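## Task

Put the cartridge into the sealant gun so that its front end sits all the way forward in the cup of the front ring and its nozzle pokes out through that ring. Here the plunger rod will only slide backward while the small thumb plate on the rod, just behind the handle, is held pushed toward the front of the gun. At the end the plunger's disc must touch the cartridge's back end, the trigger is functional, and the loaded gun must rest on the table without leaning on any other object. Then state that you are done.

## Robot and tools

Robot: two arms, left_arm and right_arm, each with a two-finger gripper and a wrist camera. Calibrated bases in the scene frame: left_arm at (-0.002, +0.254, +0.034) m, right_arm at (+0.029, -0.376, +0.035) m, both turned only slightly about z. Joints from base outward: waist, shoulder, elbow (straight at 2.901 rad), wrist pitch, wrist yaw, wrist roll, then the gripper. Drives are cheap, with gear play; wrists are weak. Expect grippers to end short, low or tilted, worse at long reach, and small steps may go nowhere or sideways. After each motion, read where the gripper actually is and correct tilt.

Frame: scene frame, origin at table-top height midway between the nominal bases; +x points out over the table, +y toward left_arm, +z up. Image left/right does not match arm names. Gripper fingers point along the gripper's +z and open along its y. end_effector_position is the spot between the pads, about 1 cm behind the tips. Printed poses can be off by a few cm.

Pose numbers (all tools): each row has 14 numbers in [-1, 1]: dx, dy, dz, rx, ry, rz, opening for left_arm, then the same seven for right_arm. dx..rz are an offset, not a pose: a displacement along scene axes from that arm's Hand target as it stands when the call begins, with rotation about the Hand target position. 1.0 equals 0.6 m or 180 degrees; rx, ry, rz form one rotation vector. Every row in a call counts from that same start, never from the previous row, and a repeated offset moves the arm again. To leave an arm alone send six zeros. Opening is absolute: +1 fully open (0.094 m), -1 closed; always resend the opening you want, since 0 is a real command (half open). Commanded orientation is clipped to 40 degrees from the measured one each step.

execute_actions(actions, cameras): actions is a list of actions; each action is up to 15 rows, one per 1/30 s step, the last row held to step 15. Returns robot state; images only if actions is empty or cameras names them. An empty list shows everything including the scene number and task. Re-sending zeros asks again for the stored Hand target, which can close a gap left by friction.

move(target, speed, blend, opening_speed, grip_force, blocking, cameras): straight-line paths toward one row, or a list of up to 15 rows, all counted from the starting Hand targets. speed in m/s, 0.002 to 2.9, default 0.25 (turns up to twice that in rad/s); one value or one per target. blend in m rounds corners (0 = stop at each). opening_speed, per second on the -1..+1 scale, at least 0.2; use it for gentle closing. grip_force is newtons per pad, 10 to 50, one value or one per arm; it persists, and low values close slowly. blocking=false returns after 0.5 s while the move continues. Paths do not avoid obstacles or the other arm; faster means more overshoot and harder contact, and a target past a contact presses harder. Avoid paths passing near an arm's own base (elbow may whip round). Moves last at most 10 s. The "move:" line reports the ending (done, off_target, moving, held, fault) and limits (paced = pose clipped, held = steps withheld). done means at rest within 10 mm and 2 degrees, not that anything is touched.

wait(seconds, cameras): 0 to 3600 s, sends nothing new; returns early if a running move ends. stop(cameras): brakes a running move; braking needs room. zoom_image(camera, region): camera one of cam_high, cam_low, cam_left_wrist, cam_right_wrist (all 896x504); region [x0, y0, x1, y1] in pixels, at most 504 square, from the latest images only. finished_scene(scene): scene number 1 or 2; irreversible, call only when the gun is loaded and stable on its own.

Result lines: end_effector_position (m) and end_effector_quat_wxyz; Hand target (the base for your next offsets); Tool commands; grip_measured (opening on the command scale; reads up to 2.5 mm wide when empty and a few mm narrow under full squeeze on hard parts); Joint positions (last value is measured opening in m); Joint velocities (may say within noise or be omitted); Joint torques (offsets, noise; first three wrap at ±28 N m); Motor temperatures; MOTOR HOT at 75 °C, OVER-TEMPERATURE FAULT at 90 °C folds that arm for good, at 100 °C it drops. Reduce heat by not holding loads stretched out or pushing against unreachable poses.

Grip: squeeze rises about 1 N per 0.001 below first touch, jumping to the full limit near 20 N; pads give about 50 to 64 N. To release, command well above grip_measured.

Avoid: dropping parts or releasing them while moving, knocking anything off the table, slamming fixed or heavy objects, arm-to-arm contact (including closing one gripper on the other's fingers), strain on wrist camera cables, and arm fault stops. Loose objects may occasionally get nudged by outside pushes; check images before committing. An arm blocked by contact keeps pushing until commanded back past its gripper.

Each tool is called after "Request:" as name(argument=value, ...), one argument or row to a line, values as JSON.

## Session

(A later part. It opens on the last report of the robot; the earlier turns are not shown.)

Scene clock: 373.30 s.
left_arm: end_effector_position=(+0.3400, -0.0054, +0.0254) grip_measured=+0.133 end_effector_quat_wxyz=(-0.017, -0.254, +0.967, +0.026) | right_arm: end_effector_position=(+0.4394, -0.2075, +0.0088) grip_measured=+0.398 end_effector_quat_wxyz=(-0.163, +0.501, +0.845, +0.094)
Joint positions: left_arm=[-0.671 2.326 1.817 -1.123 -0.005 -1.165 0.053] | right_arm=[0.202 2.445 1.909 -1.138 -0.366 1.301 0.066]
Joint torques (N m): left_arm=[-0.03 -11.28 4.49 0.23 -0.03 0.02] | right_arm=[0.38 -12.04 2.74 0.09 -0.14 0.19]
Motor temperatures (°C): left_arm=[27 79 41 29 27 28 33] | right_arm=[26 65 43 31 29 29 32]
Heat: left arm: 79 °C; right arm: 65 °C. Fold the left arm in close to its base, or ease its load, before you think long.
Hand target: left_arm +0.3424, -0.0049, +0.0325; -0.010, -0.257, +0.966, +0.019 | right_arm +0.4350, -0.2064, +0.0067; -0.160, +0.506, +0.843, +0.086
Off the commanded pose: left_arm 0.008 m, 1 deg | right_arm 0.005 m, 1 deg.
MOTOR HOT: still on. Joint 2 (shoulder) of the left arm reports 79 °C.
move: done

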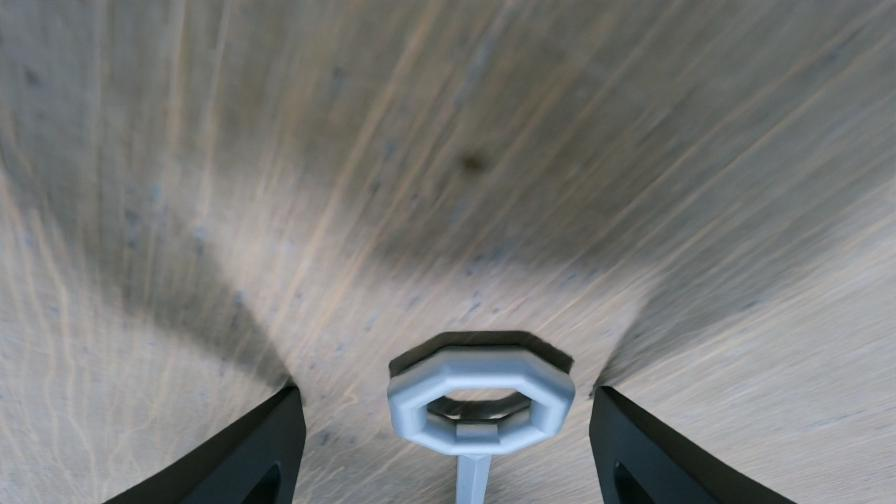

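Request:
move(
  target=[
    [0,0,0,0,0,0,0,-0.011,0.003,0,0,0,0,0.4],
    [0,0,0,0,0,0,0,-0.011,0.003,0,0,0,0,-0.6],
    [0,0,0,0,0,0,0,0.045,-0.102,0.005,0,0,0,-0.6],
  ],
  speed=0.08,
  cameras=["cam_high","cam_right_wrist"],
)

Request:
zoom_image(
  camera="cam_high",
  region=[350, 130, 530, 380],
)

Scene clock: 381.43 s.
left_arm: end_effector_position=(+0.3390, -0.0099, +0.0266) grip_measured=+0.133 end_effector_quat_wxyz=(-0.019, -0.257, +0.966, +0.019) | right_arm: end_effector_position=(+0.4478, -0.2401, +0.0145) grip_measured=-0.223 end_effector_quat_wxyz=(-0.187, +0.500, +0.839, +0.105)
Joint positions: left_arm=[-0.676 2.323 1.817 -1.117 0.007 -1.174 0.053] | right_arm=[0.111 2.485 1.989 -1.238 -0.402 1.201 0.037]
Joint torques (N m): left_arm=[0.29 -10.96 4.56 0.21 -0.13 0.12] | right_arm=[-2.97 -9.59 9.13 -0.25 0.34 -0.25]
Motor temperatures (°C): left_arm=[27 79 41 29 27 28 33] | right_arm=[26 66 43 31 29 29 31]
Heat: left arm: 79 °C; right arm: 66 °C. Fold the left arm in close to its base, or ease its load, before you think long.
Hand target: left_arm +0.3424, -0.0049, +0.0325; -0.010, -0.257, +0.966, +0.019 | right_arm +0.4620, -0.2676, +0.0097; -0.160, +0.506, +0.843, +0.086
Off the commanded pose: left_arm 0.008 m, 1 deg | right_arm 0.031 m, 4 deg.
MOTOR HOT: still on. Joint 2 (shoulder) of the left arm reports 79 °C.
move: off_target (right_arm); target 2's new opening was sent with right_arm's hand 0.011 m and 2 deg from that target

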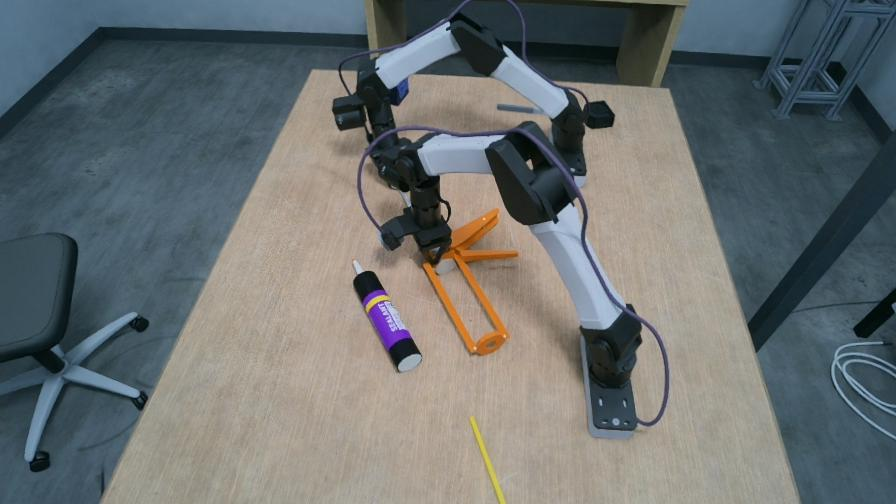

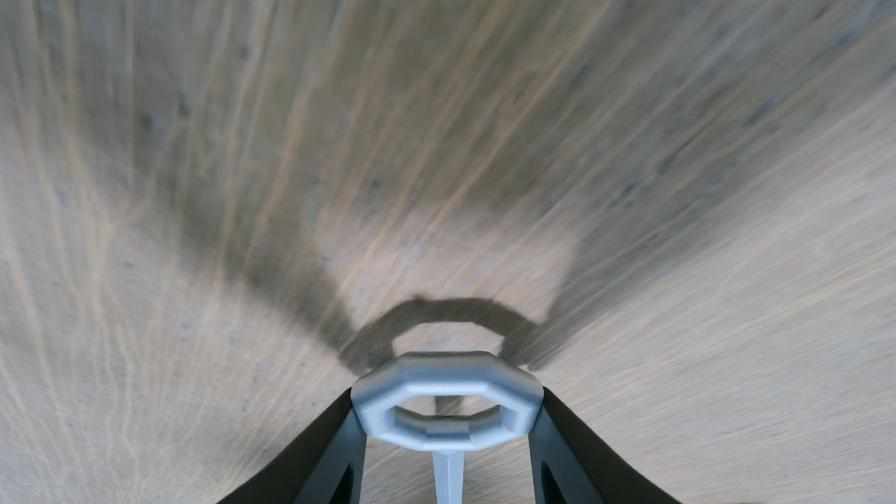

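Scaled by 2.016 from the camera's image (finer frame: 1280x720).

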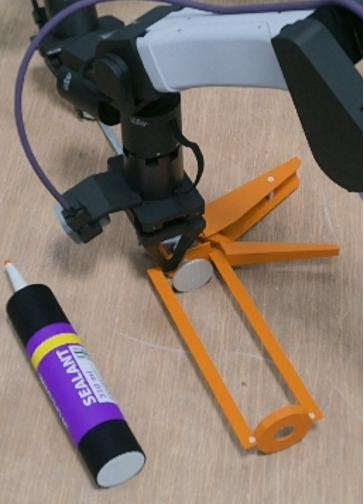

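Request:
move(
  target=[0,0,0,0,0,0,0,-0.014,0.028,0,0,0,0,-0.6],
  cameras=["cam_left_wrist","cam_low"],
)

Request:
zoom_image(
  camera="cam_low",
  region=[330, 200, 530, 340],
)

Scene clock: 393.97 s.
left_arm: end_effector_position=(+0.3387, -0.0096, +0.0266) grip_measured=+0.133 end_effector_quat_wxyz=(-0.019, -0.259, +0.966, +0.019) | right_arm: end_effector_position=(+0.4492, -0.2386, +0.0136) grip_measured=-0.223 end_effector_quat_wxyz=(-0.182, +0.501, +0.840, +0.103)
Joint positions: left_arm=[-0.676 2.323 1.817 -1.119 0.007 -1.179 0.053] | right_arm=[0.117 2.485 1.989 -1.229 -0.393 1.209 0.037]
Joint torques (N m): left_arm=[0.28 -11 4.55 0.21 -0.13 0.16] | right_arm=[-0.58 -11.62 4.75 -0.01 0.21 0.07]
Motor temperatures (°C): left_arm=[27 80 41 29 27 28 33] | right_arm=[27 65 44 31 29 29 32]
Heat: left arm: 80 °C; right arm: 65 °C. Fold the left arm in close to its base, or ease its load, before you think long.
Hand target: left_arm +0.3424, -0.0049, +0.0325; -0.010, -0.257, +0.966, +0.019 | right_arm +0.4536, -0.2508, +0.0097; -0.160, +0.506, +0.843, +0.086
Off the commanded pose: left_arm 0.008 m, 1 deg | right_arm 0.013 m, 3 deg.
MOTOR HOT: still on. Joint 2 (shoulder) of the left arm reports 80 °C.
move: off_target (right_arm)
Images, in order (width x height): cam_low 896x504, cam_left_wrist 896x504.

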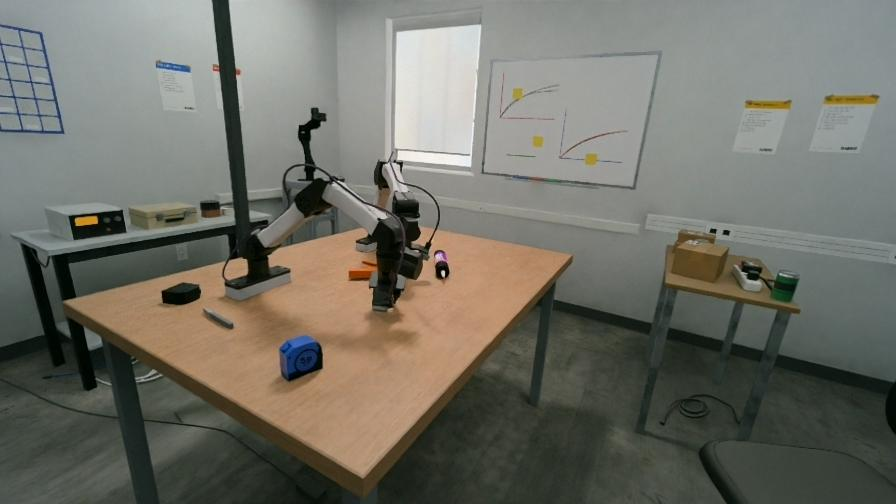

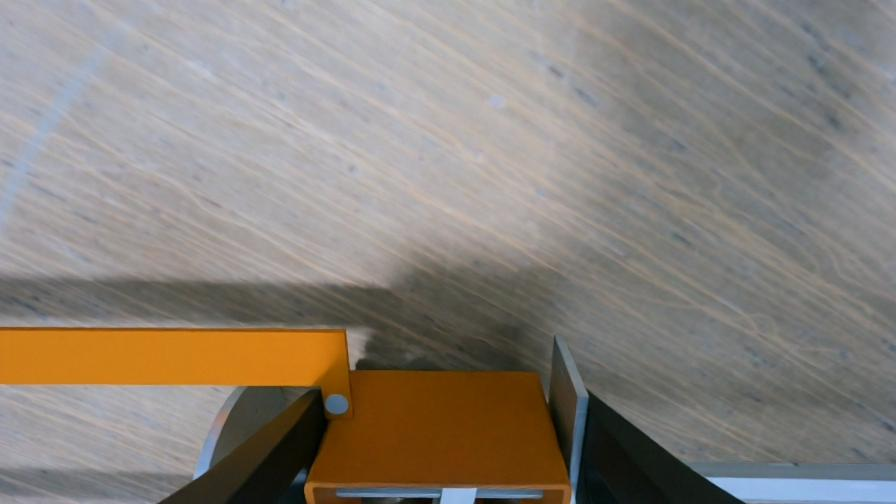

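Scaled by 2.520 from the camera's image (finer frame: 1280x720).

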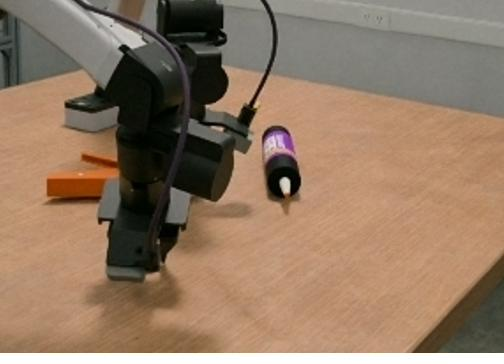

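Request:
move(
  target=[
    [0,0,0,0,0,0,0.3,0,0,0,0,0,0,-0.6],
    [0,0,0.12,0,0,0,0.3,0,0,0,0,0,0,-0.6],
    [0.033,-0.062,0.12,0,0,0,-1,0,0,0,0,0,0,-0.6],
    [0.036,-0.066,0,0,0,0,-1,0,0,0,0,0,0,-0.6],
  ],
  speed=0.15,
  cameras=["cam_left_wrist"],
)

Scene clock: 411.20 s.
left_arm: end_effector_position=(+0.3611, -0.0419, +0.0387) grip_measured=-0.983 end_effector_quat_wxyz=(-0.018, -0.253, +0.967, +0.019) | right_arm: end_effector_position=(+0.4548, -0.2404, +0.0108) grip_measured=-0.223 end_effector_quat_wxyz=(-0.165, +0.496, +0.847, +0.101)
Joint positions: left_arm=[-0.702 2.489 2.162 -1.297 0.006 -1.193 0.001] | right_arm=[0.121 2.485 1.987 -1.202 -0.369 1.203 0.037]
Joint torques (N m): left_arm=[-0.05 -9.76 4.78 0.46 -0.11 -0.05] | right_arm=[-0.8 -11.73 4.79 -0.13 0.06 0.06]
Motor temperatures (°C): left_arm=[27 80 41 29 27 28 32] | right_arm=[27 66 44 31 29 29 32]
Heat: left arm: 80 °C; right arm: 66 °C. Fold the left arm in close to its base, or ease its load, before you think long.
Hand target: left_arm +0.3640, -0.0445, +0.0325; -0.010, -0.257, +0.966, +0.019 | right_arm +0.4536, -0.2508, +0.0097; -0.160, +0.506, +0.843, +0.086
Off the commanded pose: left_arm 0.007 m, 1 deg | right_arm 0.011 m, 2 deg.
MOTOR HOT: still on. Joint 2 (shoulder) of the left arm reports 80 °C.
move: done

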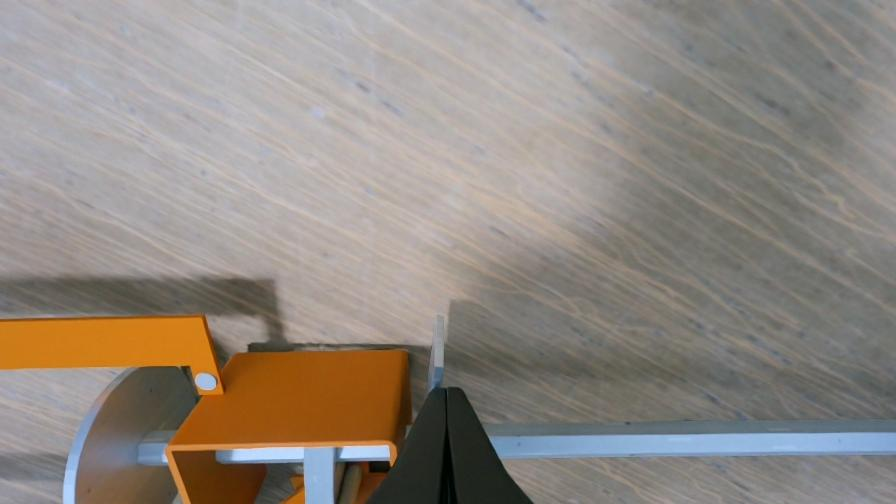

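Request:
move(
  target=[
    [-0.009,0.017,-0.005,0,0,0,-1,0,0,0,0,0,0,-0.6],
    [-0.009,0.017,-0.005,0,0,0,-1,0.03,-0.05,0,0,0,0,-0.6],
  ],
  speed=0.08,
  cameras=["cam_left_wrist"],
)

Scene clock: 417.47 s.
left_arm: end_effector_position=(+0.3660, -0.0543, +0.0360) grip_measured=-0.983 end_effector_quat_wxyz=(+0.000, -0.248, +0.969, -0.015) | right_arm: end_effector_position=(+0.4574, -0.2569, +0.0098) grip_measured=-0.223 end_effector_quat_wxyz=(-0.185, +0.501, +0.840, +0.095)
Joint positions: left_arm=[-0.711 2.45 2.082 -1.179 0.018 -1.193 0.001] | right_arm=[0.079 2.537 2.07 -1.287 -0.378 1.167 0.037]
Joint torques (N m): left_arm=[0.83 -10.67 3.18 0.01 -0.21 0.06] | right_arm=[-2.91 -10.36 9.68 -0.23 0.18 -0.2]
Motor temperatures (°C): left_arm=[27 78 41 29 27 28 32] | right_arm=[27 67 43 31 29 29 32]
Heat: left arm: 78 °C; right arm: 67 °C. Fold the left arm in close to its base, or ease its load, before you think long.
Hand target: left_arm +0.3586, -0.0343, +0.0295; -0.010, -0.257, +0.966, +0.019 | right_arm +0.4716, -0.2808, +0.0097; -0.160, +0.506, +0.843, +0.086
Off the commanded pose: left_arm 0.022 m, 4 deg | right_arm 0.028 m, 3 deg.
MOTOR HOT: still on. Joint 2 (shoulder) of the left arm reports 78 °C.
move: off_target (left_arm, right_arm)

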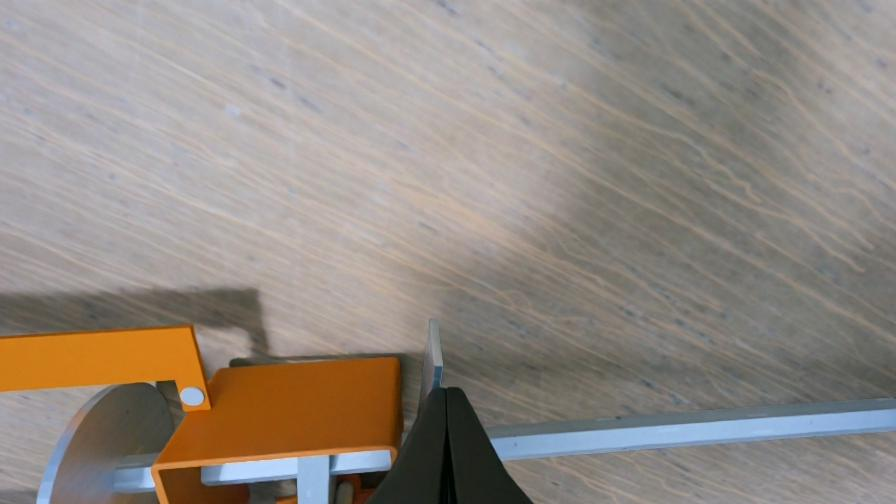

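Request:
move(
  target=[
    [0.0,-0.02,0,0,0,0,-1,-0.03,0.05,0,0,0,0,-0.6],
    [0.022,0.0,0,0,0,0,-1,-0.03,0.05,0,0,0,0,-0.6],
    [0.003,0.045,0,0,0,0,-1,-0.03,0.05,0,0,0,0,-0.6],
    [0.003,0.045,0,0,0,0,-1,0.015,-0.03,0,0,0,0,-0.6],
  ],
  speed=0.1,
  cameras=["cam_left_wrist"],
)

Scene clock: 427.00 s.
left_arm: end_effector_position=(+0.3655, -0.0224, +0.0108) grip_measured=-0.983 end_effector_quat_wxyz=(-0.011, -0.256, +0.967, +0.001) | right_arm: end_effector_position=(+0.4679, -0.2743, +0.0123) grip_measured=-0.223 end_effector_quat_wxyz=(-0.183, +0.494, +0.844, +0.099)
Joint positions: left_arm=[-0.659 2.424 1.934 -1.096 0.016 -1.156 0.001] | right_arm=[0.039 2.582 2.163 -1.348 -0.373 1.107 0.037]
Joint torques (N m): left_arm=[0.59 -13.75 4.48 -0.35 -0.21 0.12] | right_arm=[-2.86 -10.24 9.46 -0.24 0.17 -0.06]
Motor temperatures (°C): left_arm=[27 79 41 29 27 28 33] | right_arm=[27 66 43 31 29 29 32]
Heat: left arm: 79 °C; right arm: 66 °C. Fold the left arm in close to its base, or ease its load, before you think long.
Hand target: left_arm +0.3604, -0.0073, +0.0295; -0.010, -0.257, +0.966, +0.019 | right_arm +0.4806, -0.2988, +0.0097; -0.160, +0.506, +0.843, +0.086
Off the commanded pose: left_arm 0.025 m, 2 deg | right_arm 0.028 m, 3 deg.
MOTOR HOT: still on. Joint 2 (shoulder) of the left arm reports 79 °C.
move: off_target (left_arm, right_arm)

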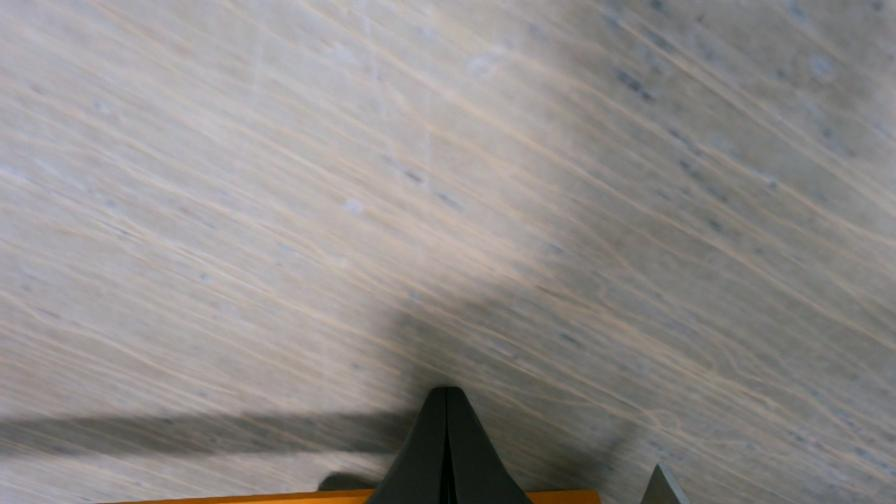

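Request:
move(
  target=[
    [0,0,0.12,0,0,0,-1,-0.02,0.035,0,0,0,0,-0.6],
    [0.026,-0.132,0.12,0,0,0,-1,-0.02,0.035,0,0,0,0,-0.6],
    [0.026,-0.132,0.05,0,0,0,-1,-0.02,0.035,0,0,0,0,-0.6],
  ],
  speed=0.2,
  blend=0.01,
  cameras=["cam_left_wrist"],
)

Scene clock: 442.77 s.
left_arm: end_effector_position=(+0.3729, -0.0850, +0.0491) grip_measured=-0.983 end_effector_quat_wxyz=(-0.010, -0.251, +0.968, +0.011) | right_arm: end_effector_position=(+0.4684, -0.2738, +0.0082) grip_measured=-0.223 end_effector_quat_wxyz=(-0.177, +0.493, +0.845, +0.102)
Joint positions: left_arm=[-0.754 2.765 2.733 -1.568 0.004 -1.24 0.001] | right_arm=[0.041 2.57 2.127 -1.308 -0.372 1.111 0.037]
Joint torques (N m): left_arm=[0.44 -11.56 8.05 0.03 -0.07 -0.04] | right_arm=[0.35 -13.53 3.04 -0.01 0.1 0.33]
Motor temperatures (°C): left_arm=[27 82 41 29 27 28 33] | right_arm=[27 66 45 30 29 29 32]
Heat: left arm: 82 °C; right arm: 66 °C. Fold the left arm in close to its base, or ease its load, before you think long.
Hand target: left_arm +0.3760, -0.0865, +0.0595; -0.010, -0.257, +0.966, +0.019 | right_arm +0.4686, -0.2778, +0.0097; -0.160, +0.506, +0.843, +0.086
Off the commanded pose: left_arm 0.011 m, 1 deg | right_arm 0.004 m, 3 deg.
MOTOR HOT: still on. Joint 2 (shoulder) of the left arm reports 82 °C.
joint sent to its limit (left arm) — joint 4 (wrist pitch), lower limit. The joint targets are off in position, not in orientation.
move: off_target (left_arm, right_arm)

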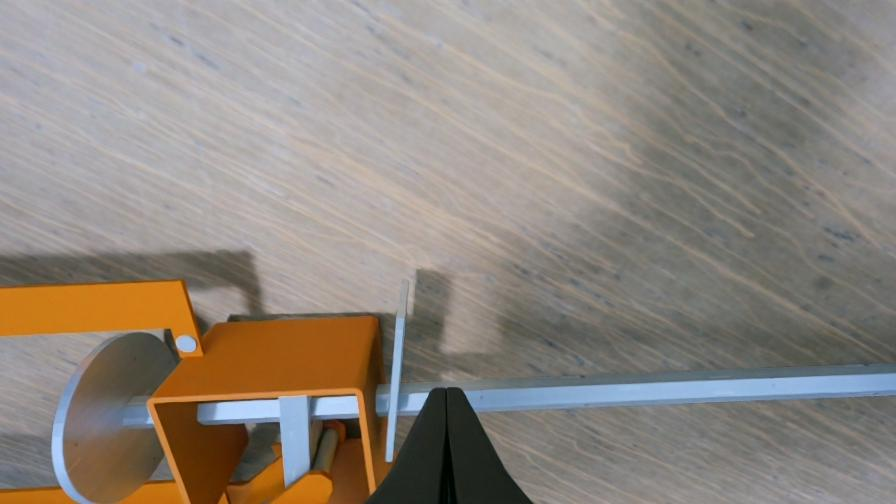

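Request:
move(
  target=[
    [0.01,0.005,-0.045,0,0,0,-1,0,0,0,0,0,0,-0.6],
    [-0.033,0.085,-0.045,0,0,0,-1,0,0,0,0,0,0,-0.6],
  ],
  speed=0.1,
  blend=[0.01,0],
  cameras=["cam_left_wrist"],
)

Scene clock: 450.97 s.
left_arm: end_effector_position=(+0.3562, -0.0569, +0.0147) grip_measured=-0.983 end_effector_quat_wxyz=(-0.013, -0.244, +0.970, +0.001) | right_arm: end_effector_position=(+0.4615, -0.2580, +0.0083) grip_measured=-0.223 end_effector_quat_wxyz=(-0.190, +0.483, +0.848, +0.104)
Joint positions: left_arm=[-0.728 2.49 2.07 -1.168 0.02 -1.2 0.001] | right_arm=[0.07 2.57 2.119 -1.314 -0.393 1.114 0.037]
Joint torques (N m): left_arm=[1.91 -14.24 3.75 -0.24 -0.21 0.09] | right_arm=[-1.62 -13.63 3.67 -0.02 0.3 0.35]
Motor temperatures (°C): left_arm=[27 84 42 29 27 28 33] | right_arm=[27 69 44 30 29 29 32]
Heat: left arm: 84 °C; right arm: 69 °C. Fold the left arm in close to its base, or ease its load, before you think long.
Hand target: left_arm +0.3562, -0.0355, +0.0325; -0.010, -0.257, +0.966, +0.019 | right_arm +0.4686, -0.2778, +0.0097; -0.160, +0.506, +0.843, +0.086
Off the commanded pose: left_arm 0.028 m, 3 deg | right_arm 0.021 m, 5 deg.
MOTOR HOT: still on. Joint 2 (shoulder) of the left arm reports 84 °C.
move: off_target (left_arm)

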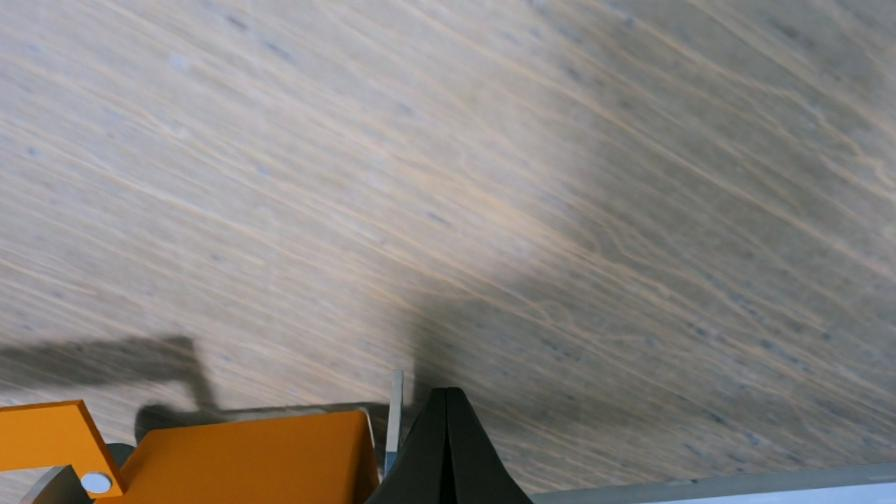

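Request:
move(
  target=[
    [0,0,0,0,0,0,-1,0.02,-0.04,0,0,0,0,-0.6],
  ],
  speed=0.1,
  cameras=["cam_left_wrist"],
)

Scene clock: 456.30 s.
left_arm: end_effector_position=(+0.3624, -0.0646, +0.0155) grip_measured=-0.983 end_effector_quat_wxyz=(-0.006, -0.242, +0.970, -0.018) | right_arm: end_effector_position=(+0.4638, -0.2685, +0.0138) grip_measured=-0.223 end_effector_quat_wxyz=(-0.194, +0.489, +0.844, +0.104)
Joint positions: left_arm=[-0.728 2.489 2.07 -1.13 0.03 -1.197 0.001] | right_arm=[0.045 2.579 2.156 -1.356 -0.395 1.1 0.037]
Joint torques (N m): left_arm=[1.84 -13.97 4.16 -0.59 -0.32 0.06] | right_arm=[-3.66 -10.35 9.44 -0.23 0.42 -0.08]
Motor temperatures (°C): left_arm=[27 88 42 29 27 28 33] | right_arm=[27 71 44 30 29 29 32]
Heat: left arm: 88 °C; right arm: 71 °C. Fold the left arm in close to its base, or ease its load, before you think long.
Hand target: left_arm +0.3562, -0.0355, +0.0325; -0.010, -0.257, +0.966, +0.019 | right_arm +0.4806, -0.3018, +0.0097; -0.160, +0.506, +0.843, +0.086
Off the commanded pose: left_arm 0.034 m, 5 deg | right_arm 0.038 m, 5 deg.
MOTOR HOT: still on. Joint 2 (shoulder) of the left arm reports 88 °C.
move: off_target (right_arm)

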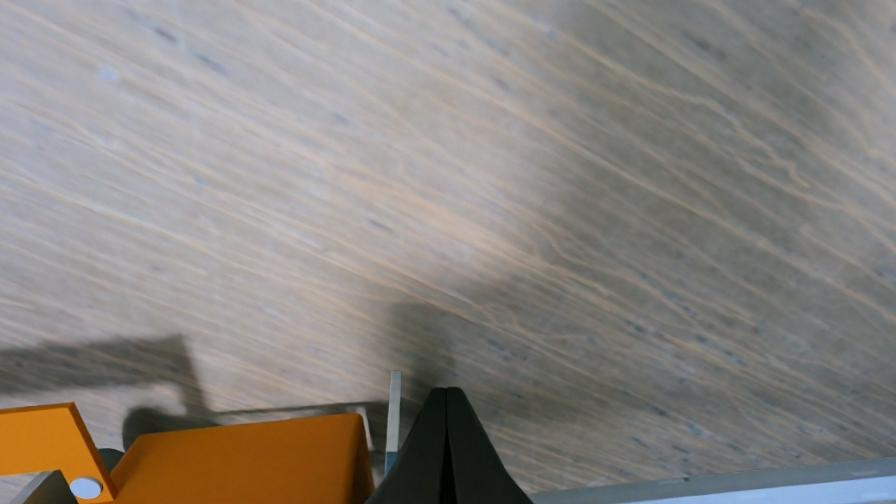

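Request:
move(
  target=[
    [0.0,-0.03,0.12,0,0,0,-1,-0.018,0.04,0,0,0,0,-0.6],
    [-0.3,0.1,0.22,0,0,0,-1,-0.018,0.04,0,0,0,0,0.4],
  ],
  speed=0.35,
  blend=[0.03,0],
  cameras=["cam_high","cam_left_wrist"],
)

Request:
zoom_image(
  camera="cam_high",
  region=[370, 200, 530, 380],
)

Scene clock: 464.93 s.
left_arm: end_effector_position=(+0.1779, +0.0228, +0.1602) grip_measured=-0.983 end_effector_quat_wxyz=(-0.017, -0.253, +0.967, +0.023) | right_arm: end_effector_position=(+0.4642, -0.2723, +0.0092) grip_measured=+0.397 end_effector_quat_wxyz=(-0.189, +0.499, +0.840, +0.097)
Joint positions: left_arm=[-0.923 1.7 1.454 -1.38 0.012 -1.413 0.001] | right_arm=[0.042 2.577 2.139 -1.336 -0.379 1.121 0.066]
Joint torques (N m): left_arm=[-0.18 -7.32 4.72 0.15 -0.08 -0.07] | right_arm=[0.18 -13.61 3.28 0.14 0.18 0.23]
Motor temperatures (°C): left_arm=[27 86 41 29 27 28 33] | right_arm=[27 71 44 30 29 29 32]
Heat: left arm: 86 °C; right arm: 71 °C. Fold the left arm in close to its base, or ease its load, before you think long.
Hand target: left_arm +0.1762, +0.0245, +0.1645; -0.010, -0.257, +0.966, +0.019 | right_arm +0.4698, -0.2778, +0.0097; -0.160, +0.506, +0.843, +0.086
Off the commanded pose: left_arm 0.005 m, 1 deg | right_arm 0.008 m, 4 deg.
MOTOR HOT: still on. Joint 2 (shoulder) of the left arm reports 86 °C.
move: off_target (right_arm); target 2's new opening was sent with right_arm's hand 0.008 m and 4 deg from that target

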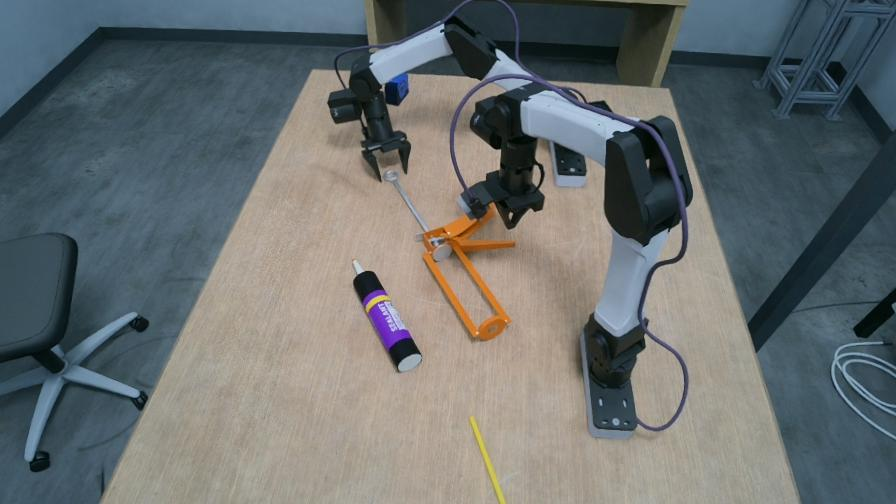

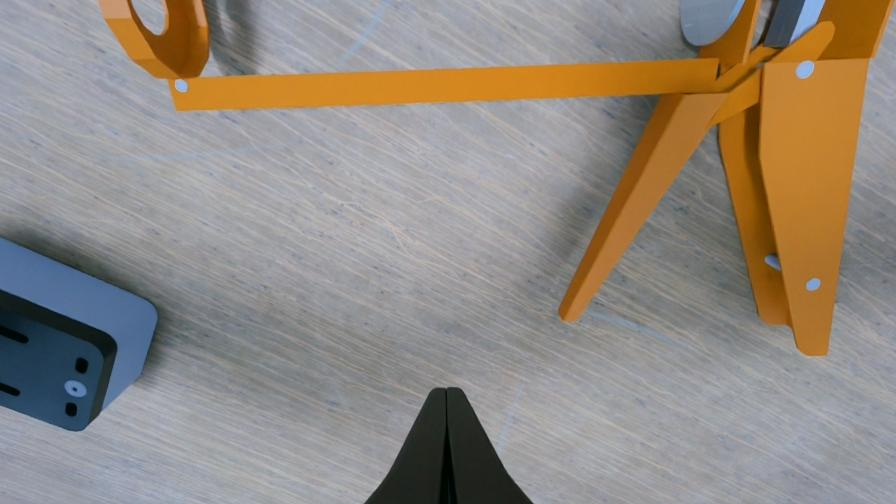

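Scaled by 2.800 from the camera's image (finer frame: 1280x720).

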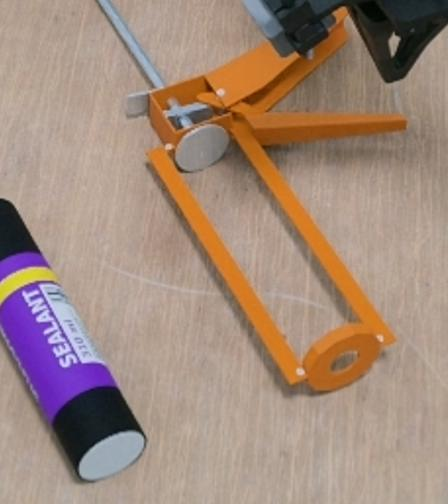

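Request:
move(
  target=[
    [-0.03,0.15,0.03,0,0,0,-1,0.02,-0.05,0.2,0,0,0,0.4],
    [-0.03,0.15,0.03,0,0,0,-1,-0.203,0.37,0.22,-0.031,-0.126,0.497,0.9],
  ],
  speed=0.4,
  blend=[0.03,0],
  cameras=["cam_right_wrist"],
)

Scene clock: 504.90 s.
left_arm: end_effector_position=(+0.1621, +0.1078, +0.1819) grip_measured=-0.983 end_effector_quat_wxyz=(-0.011, -0.257, +0.966, +0.010) | right_arm: end_effector_position=(+0.3368, -0.0622, +0.1139) grip_measured=+0.898 end_effector_quat_wxyz=(-0.044, -0.246, +0.968, -0.017)
Joint positions: left_arm=[-0.742 1.401 1.248 -1.447 0.007 -1.242 0.001] | right_arm=[0.742 2.387 2.272 -1.549 -0.016 0.291 0.089]
Joint torques (N m): left_arm=[0.5 -4.67 4.46 0.05 -0.09 0.12] | right_arm=[-0.58 -14.75 8.88 0.17 0.06 -0.07]
Motor temperatures (°C): left_arm=[27 70 41 29 27 28 33] | right_arm=[27 80 42 30 29 29 31]
Heat: left arm: 70 °C; right arm: 80 °C. Fold the right arm in close to its base, or ease its load, before you think long.
Hand target: left_arm +0.1582, +0.1145, +0.1825; -0.010, -0.257, +0.966, +0.019 | right_arm +0.3480, -0.0558, +0.1417; +0.001, -0.247, +0.969, +0.001
Off the commanded pose: left_arm 0.008 m, 1 deg | right_arm 0.031 m, 6 deg.
MOTOR HOT: joint 2 (shoulder) of the right arm reports 80 °C; the controller's stop level is 90 °C. To cool a motor, set the load down, stop pushing, or move to a pose that needs little force.
MOTOR HOT: cleared for the motors of the left arm.
move: off_target (right_arm); target 2's new opening was sent with right_arm's hand 0.031 m and 6 deg from that target

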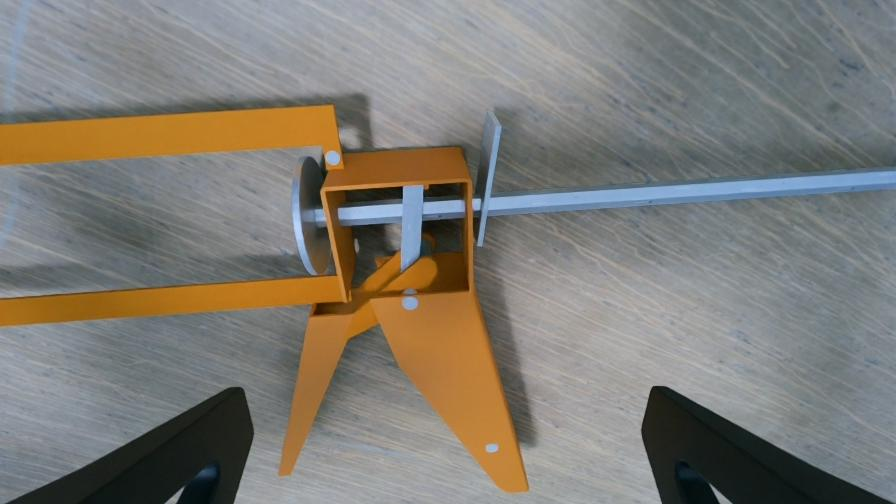

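Request:
move(
  target=[
    [0.05,0,0,0,0,0,1,-0.15,-0.4,0,0,0,0,0.9],
    [0.29,-0.24,-0.085,0,0,0,1,-0.2,-0.45,0,0,0,0,0.9],
  ],
  speed=0.4,
  blend=[0.03,0],
  cameras=["cam_left_wrist"],
)

Scene clock: 522.23 s.
left_arm: end_effector_position=(+0.3299, -0.0269, +0.1276) grip_measured=+0.998 end_effector_quat_wxyz=(-0.016, -0.253, +0.967, +0.018) | right_arm: end_effector_position=(+0.2285, -0.3267, +0.1390) grip_measured=+0.898 end_effector_quat_wxyz=(-0.013, -0.243, +0.970, -0.003)
Joint positions: left_arm=[-0.72 2.3 2.182 -1.501 0.006 -1.211 0.094] | right_arm=[0.2 1.342 1.028 -1.282 0.006 -0.242 0.089]
Joint torques (N m): left_arm=[-0.35 -8.64 8.24 0 -0.1 -0.06] | right_arm=[-0.62 -5.12 4.78 0.22 -0.13 -0.08]
Motor temperatures (°C): left_arm=[27 66 41 28 27 28 33] | right_arm=[27 83 42 30 29 29 31]
Heat: left arm: 66 °C; right arm: 83 °C. Fold the right arm in close to its base, or ease its load, before you think long.
Hand target: left_arm +0.3322, -0.0295, +0.1315; -0.010, -0.257, +0.966, +0.019 | right_arm +0.2280, -0.3258, +0.1417; +0.001, -0.247, +0.969, +0.001
Off the commanded pose: left_arm 0.005 m, 1 deg | right_arm 0.003 m, 2 deg.
MOTOR HOT: still on. Joint 2 (shoulder) of the right arm reports 83 °C.
move: done

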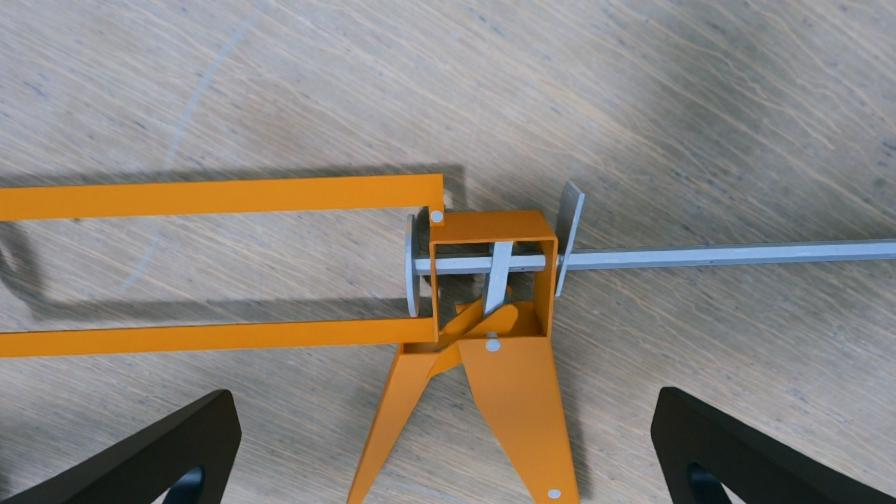

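Request:
move(
  target=[
    [-0.023,-0.043,0,0,0,0,1,0,0,0,0,0,0,0.9],
    [-0.023,-0.043,-0.16,0,0,0,1,0,0,0,0,0,0,0.9],
    [-0.023,-0.043,-0.16,0,0,0,0.5,0,0,0,0,0,0,0.9],
    [-0.023,-0.043,-0.16,0,0,0,0.2,0,0,0,0,0,0,0.9],
  ],
  speed=0.2,
  cameras=["cam_left_wrist"],
)

Scene clock: 535.00 s.
left_arm: end_effector_position=(+0.3135, -0.0523, +0.0380) grip_measured=+0.315 end_effector_quat_wxyz=(-0.018, -0.251, +0.968, +0.026) | right_arm: end_effector_position=(+0.2285, -0.3267, +0.1390) grip_measured=+0.898 end_effector_quat_wxyz=(-0.013, -0.243, +0.970, -0.003)
Joint positions: left_arm=[-0.789 2.36 1.928 -1.202 0.004 -1.275 0.062] | right_arm=[0.2 1.342 1.028 -1.282 0.006 -0.242 0.089]
Joint torques (N m): left_arm=[0.35 -9.43 4.96 0.46 -0.05 -0.03] | right_arm=[-0.58 -5.15 4.72 0.27 -0.15 -0.08]
Motor temperatures (°C): left_arm=[27 68 43 28 27 28 32] | right_arm=[27 74 42 30 29 29 31]
Heat: left arm: 68 °C; right arm: 74 °C. Fold the right arm in close to its base, or ease its load, before you think long.
Hand target: left_arm +0.3184, -0.0553, +0.0355; -0.010, -0.257, +0.966, +0.019 | right_arm +0.2280, -0.3258, +0.1417; +0.001, -0.247, +0.969, +0.001
Off the commanded pose: left_arm 0.006 m, 1 deg | right_arm 0.003 m, 2 deg.
MOTOR HOT: still on. Joint 2 (shoulder) of the right arm reports 74 °C.
move: done

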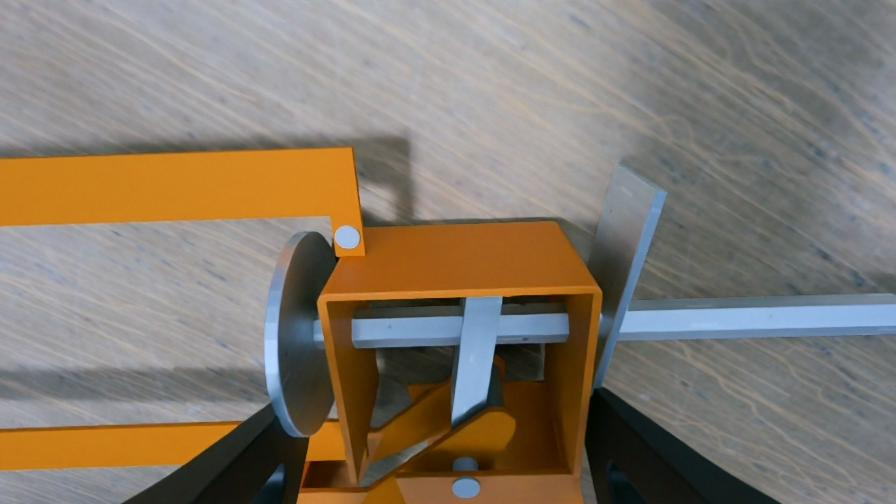

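Request:
move(
  target=[
    [0,0,0,0,0,0,0.6,0,0,0,0,0,0,0.9],
    [0.04,0.022,0,0,0,0,0.6,0,0,0,0,0,0,0.9],
    [0.04,0.022,-0.01,0,0,0,0.3,0,0,0,0,0,0,0.9],
    [0.04,0.022,-0.01,0,0,0,0.1,0,0,0,0,0,0,0.9],
  ],
  speed=0.15,
  cameras=["cam_left_wrist"],
)

Scene clock: 544.33 s.
left_arm: end_effector_position=(+0.3361, -0.0407, +0.0345) grip_measured=+0.190 end_effector_quat_wxyz=(-0.019, -0.259, +0.966, +0.017) | right_arm: end_effector_position=(+0.2285, -0.3267, +0.1390) grip_measured=+0.898 end_effector_quat_wxyz=(-0.013, -0.243, +0.970, -0.003)
Joint positions: left_arm=[-0.733 2.387 1.963 -1.196 0.012 -1.235 0.056] | right_arm=[0.2 1.342 1.028 -1.282 0.006 -0.242 0.089]
Joint torques (N m): left_arm=[0.35 -8.35 6.67 0.32 -0.14 0.11] | right_arm=[-0.46 -5.11 4.79 0.26 -0.14 -0.1]
Motor temperatures (°C): left_arm=[27 67 42 29 27 28 32] | right_arm=[27 69 42 30 29 29 31]
Heat: left arm: 67 °C; right arm: 69 °C.
Hand target: left_arm +0.3424, -0.0421, +0.0295; -0.010, -0.257, +0.966, +0.019 | right_arm +0.2280, -0.3258, +0.1417; +0.001, -0.247, +0.969, +0.001
Off the commanded pose: left_arm 0.008 m, 1 deg | right_arm 0.003 m, 2 deg.
MOTOR HOT: cleared for the motors of the right arm.
move: done

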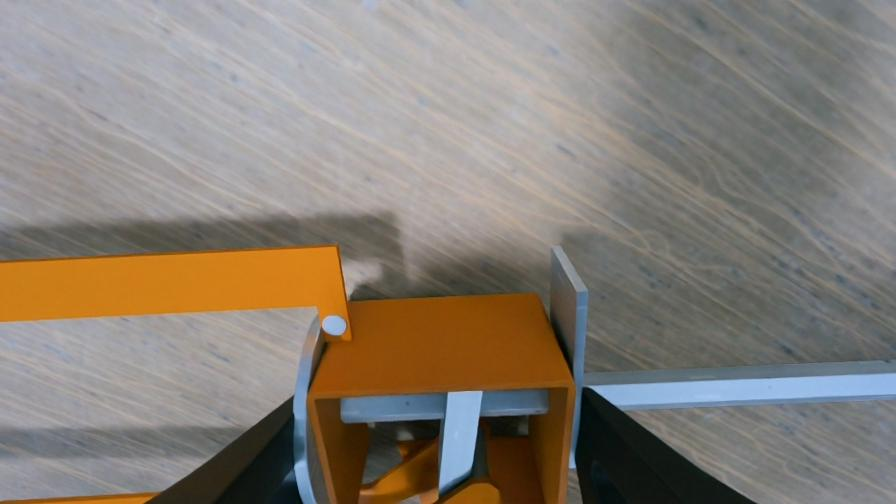

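Request:
move(
  target=[
    [0,0,0,0,0,0,0.6,0,0,0,0,0,0,0.9],
    [0,0,0.2,0,0,0,0.9,0,0,0,0,0,0,0.9],
    [0.06,0.25,0.28,0,0,0.5,0.9,0,0,0,0,0,0,0.9],
  ],
  speed=0.4,
  blend=[0,0.03,0],
  cameras=["cam_high","cam_left_wrist"],
)

Scene clock: 562.33 s.
left_arm: end_effector_position=(+0.3861, +0.1071, +0.1788) grip_measured=+0.898 end_effector_quat_wxyz=(+0.071, +0.777, -0.625, +0.027) | right_arm: end_effector_position=(+0.2285, -0.3267, +0.1390) grip_measured=+0.898 end_effector_quat_wxyz=(-0.013, -0.243, +0.970, -0.003)
Joint positions: left_arm=[-0.319 2.171 2.168 -1.57 0.151 -2.084 0.089] | right_arm=[0.2 1.342 1.028 -1.282 0.006 -0.242 0.089]
Joint torques (N m): left_arm=[0.09 -12.56 4.53 0.06 0.14 -0.09] | right_arm=[-0.59 -5.15 4.75 0.23 -0.14 -0.07]
Motor temperatures (°C): left_arm=[27 69 43 29 27 28 32] | right_arm=[26 63 42 30 29 29 31]
Heat: left arm: 69 °C; right arm: 63 °C.
Hand target: left_arm +0.3784, +0.1079, +0.1975; +0.020, +0.865, -0.502, -0.007 | right_arm +0.2280, -0.3258, +0.1417; +0.001, -0.247, +0.969, +0.001
Off the commanded pose: left_arm 0.020 m, 19 deg | right_arm 0.003 m, 2 deg.
joint sent to its limit (left arm) — joint 4 (wrist pitch), lower limit; joint 6 (wrist roll), lower limit. The joint targets are off in position and orientation.
move: off_target (left_arm); blend cut to 0 m at target 2; target 2's new opening was sent with left_arm's hand 0.012 m and 2 deg from that target

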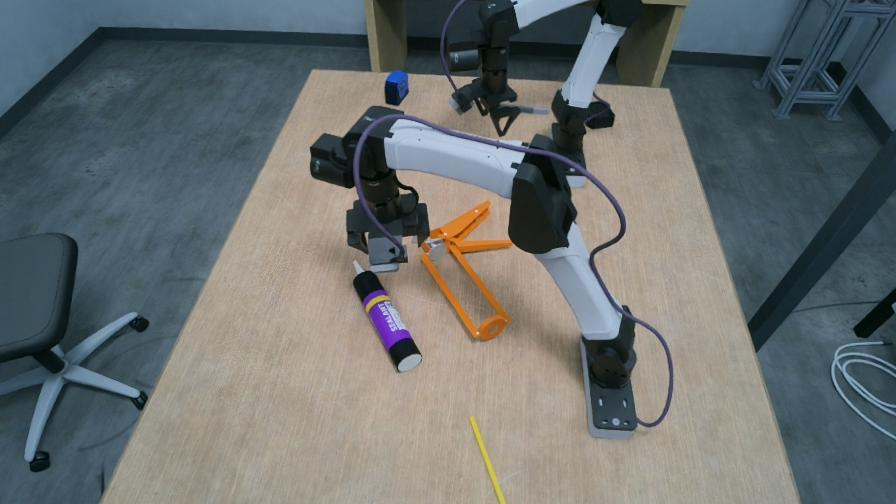

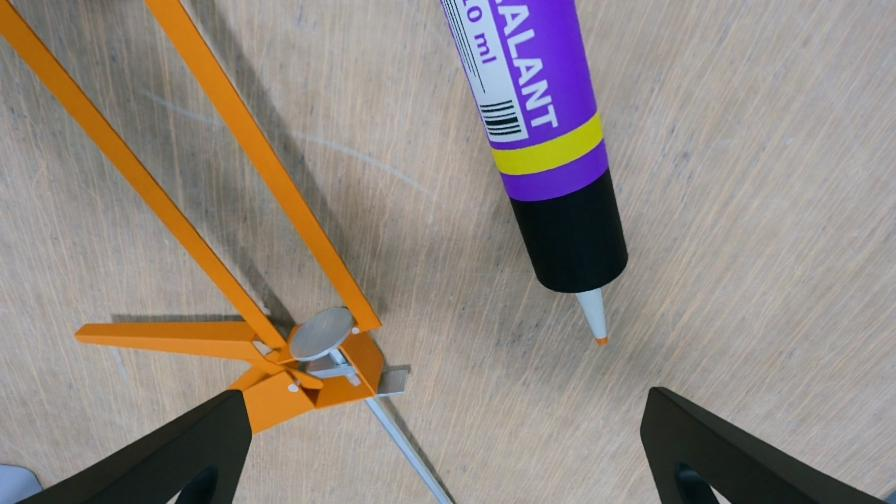

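Request:
move(
  target=[0.06,0.055,-0.12,0,0,-0.085,0.9,0,0,0,0,0,0,0.9],
  cameras=["cam_left_wrist"],
)

Scene clock: 584.57 s.
left_arm: end_effector_position=(+0.4084, +0.1403, +0.1255) grip_measured=+0.898 end_effector_quat_wxyz=(+0.033, +0.791, -0.611, -0.016) | right_arm: end_effector_position=(+0.2285, -0.3267, +0.1390) grip_measured=+0.898 end_effector_quat_wxyz=(-0.013, -0.243, +0.970, -0.003)
Joint positions: left_arm=[-0.271 2.26 2.105 -1.472 0.047 -2.075 0.089] | right_arm=[0.2 1.342 1.028 -1.282 0.006 -0.242 0.089]
Joint torques (N m): left_arm=[-0.05 -9.35 5.34 0.36 -0.15 0.09] | right_arm=[-0.51 -5.08 4.85 0.25 -0.15 -0.09]
Motor temperatures (°C): left_arm=[27 82 42 28 27 28 31] | right_arm=[26 59 42 30 29 29 30]
Heat: left arm: 82 °C; right arm: 59 °C. Fold the left arm in close to its base, or ease its load, before you think long.
Hand target: left_arm +0.4144, +0.1409, +0.1255; +0.019, +0.790, -0.612, -0.009 | right_arm +0.2280, -0.3258, +0.1417; +0.001, -0.247, +0.969, +0.001
Off the commanded pose: left_arm 0.006 m, 2 deg | right_arm 0.003 m, 2 deg.
MOTOR HOT: joint 2 (shoulder) of the left arm reports 82 °C; the controller's stop level is 90 °C. To cool a motor, set the load down, stop pushing, or move to a pose that needs little force.
move: done

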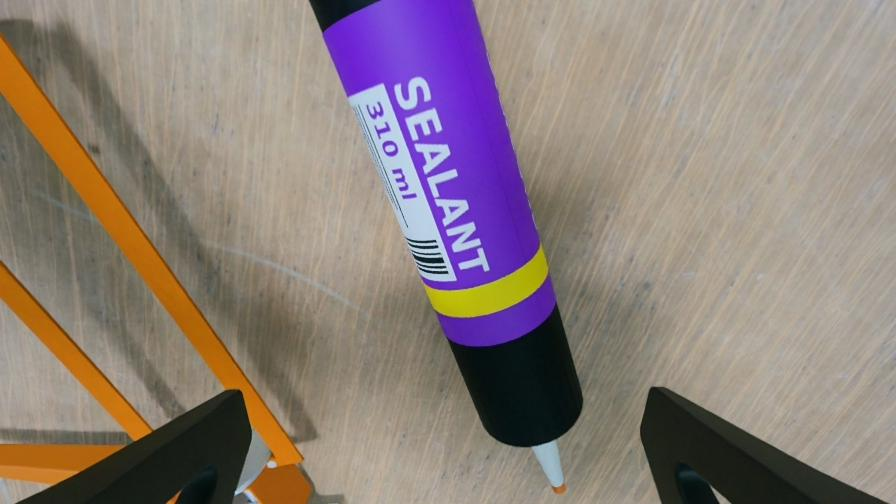

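Request:
move(
  target=[
    [0,0,-0.14,0,0,0,0.9,0,0,0,0,0,0,0.9],
    [0,0,-0.14,0,0,0,-0.1,0,0,0,0,0,0,0.9],
    [0,0,0.08,0,0,0,-0.1,0,0,0,0,0,0,0.9],
  ],
  speed=0.25,
  cameras=["cam_left_wrist"],
)

Scene clock: 598.00 s.
left_arm: end_effector_position=(+0.4154, +0.1403, +0.1554) grip_measured=-0.098 end_effector_quat_wxyz=(+0.023, +0.791, -0.612, -0.001) | right_arm: end_effector_position=(+0.2285, -0.3267, +0.1390) grip_measured=+0.898 end_effector_quat_wxyz=(-0.013, -0.243, +0.970, -0.003)
Joint positions: left_arm=[-0.269 2.275 2.253 -1.568 0.041 -2.073 0.042] | right_arm=[0.2 1.342 1.028 -1.282 0.006 -0.242 0.089]
Joint torques (N m): left_arm=[-0.02 -11.66 6.61 -0.01 -0.09 0.05] | right_arm=[-0.62 -5.01 4.74 0.25 -0.15 -0.09]
Motor temperatures (°C): left_arm=[27 81 42 28 27 28 31] | right_arm=[26 58 42 29 29 29 30]
Heat: left arm: 81 °C; right arm: 58 °C. Fold the left arm in close to its base, or ease its load, before you think long.
Hand target: left_arm +0.4144, +0.1409, +0.1735; +0.019, +0.790, -0.612, -0.009 | right_arm +0.2280, -0.3258, +0.1417; +0.001, -0.247, +0.969, +0.001
Off the commanded pose: left_arm 0.018 m, 1 deg | right_arm 0.003 m, 2 deg.
MOTOR HOT: still on. Joint 2 (shoulder) of the left arm reports 81 °C.
joint sent to its limit (left arm) — joint 4 (wrist pitch), lower limit. The joint targets are off in position, not in orientation.
move: off_target (left_arm)

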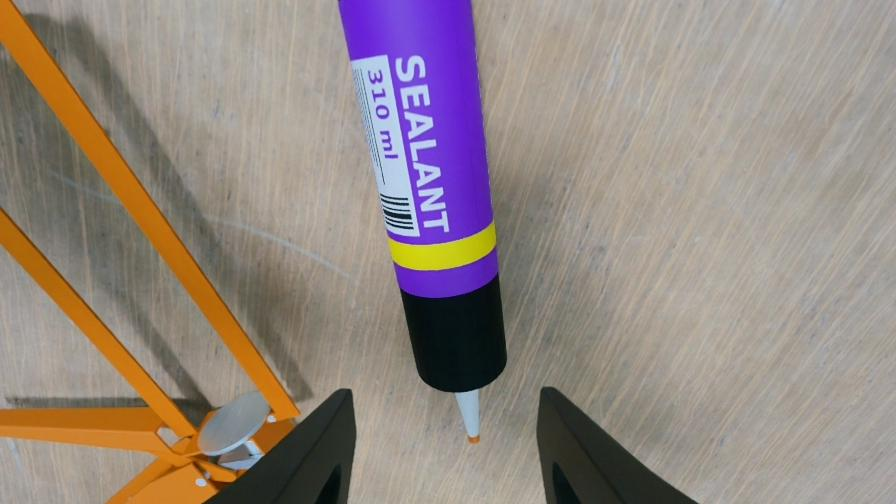

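Request:
move(
  target=[
    [-0.012,-0.003,-0.1,0,0,0,0.9,0,0,0,0,0,0,0.9],
    [-0.012,-0.003,-0.237,0,0,0,0.9,0,0,0,0,0,0,0.9],
    [-0.012,-0.003,-0.237,0,0,0,-0.15,0,0,0,0,0,0,0.9],
  ],
  speed=0.3,
  blend=[0.02,0,0],
  cameras=["cam_left_wrist"],
)

Scene clock: 607.93 s.
left_arm: end_effector_position=(+0.4045, +0.1420, +0.0346) grip_measured=+0.048 end_effector_quat_wxyz=(+0.027, +0.790, -0.613, -0.012) | right_arm: end_effector_position=(+0.2285, -0.3267, +0.1390) grip_measured=+0.898 end_effector_quat_wxyz=(-0.013, -0.243, +0.970, -0.003)
Joint positions: left_arm=[-0.273 2.266 1.753 -1.1 0.039 -2.073 0.049] | right_arm=[0.2 1.342 1.028 -1.282 0.006 -0.242 0.089]
Joint torques (N m): left_arm=[-0.58 -8.73 4.85 0.38 -0.08 -0.04] | right_arm=[-0.46 -5.2 4.71 0.26 -0.14 -0.07]
Motor temperatures (°C): left_arm=[27 79 42 28 27 28 31] | right_arm=[26 57 42 29 29 29 30]
Heat: left arm: 79 °C; right arm: 57 °C. Fold the left arm in close to its base, or ease its load, before you think long.
Hand target: left_arm +0.4072, +0.1391, +0.0313; +0.019, +0.790, -0.612, -0.009 | right_arm +0.2280, -0.3258, +0.1417; +0.001, -0.247, +0.969, +0.001
Off the commanded pose: left_arm 0.005 m, 1 deg | right_arm 0.003 m, 2 deg.
MOTOR HOT: still on. Joint 2 (shoulder) of the left arm reports 79 °C.
move: done

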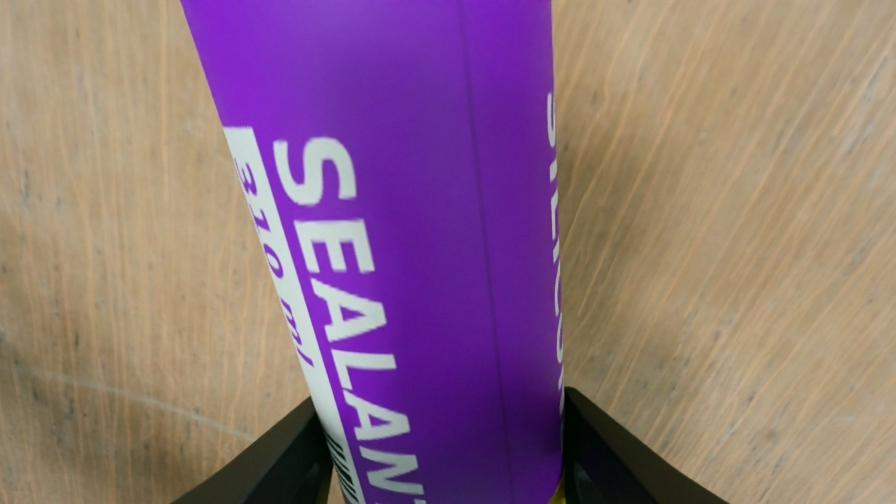

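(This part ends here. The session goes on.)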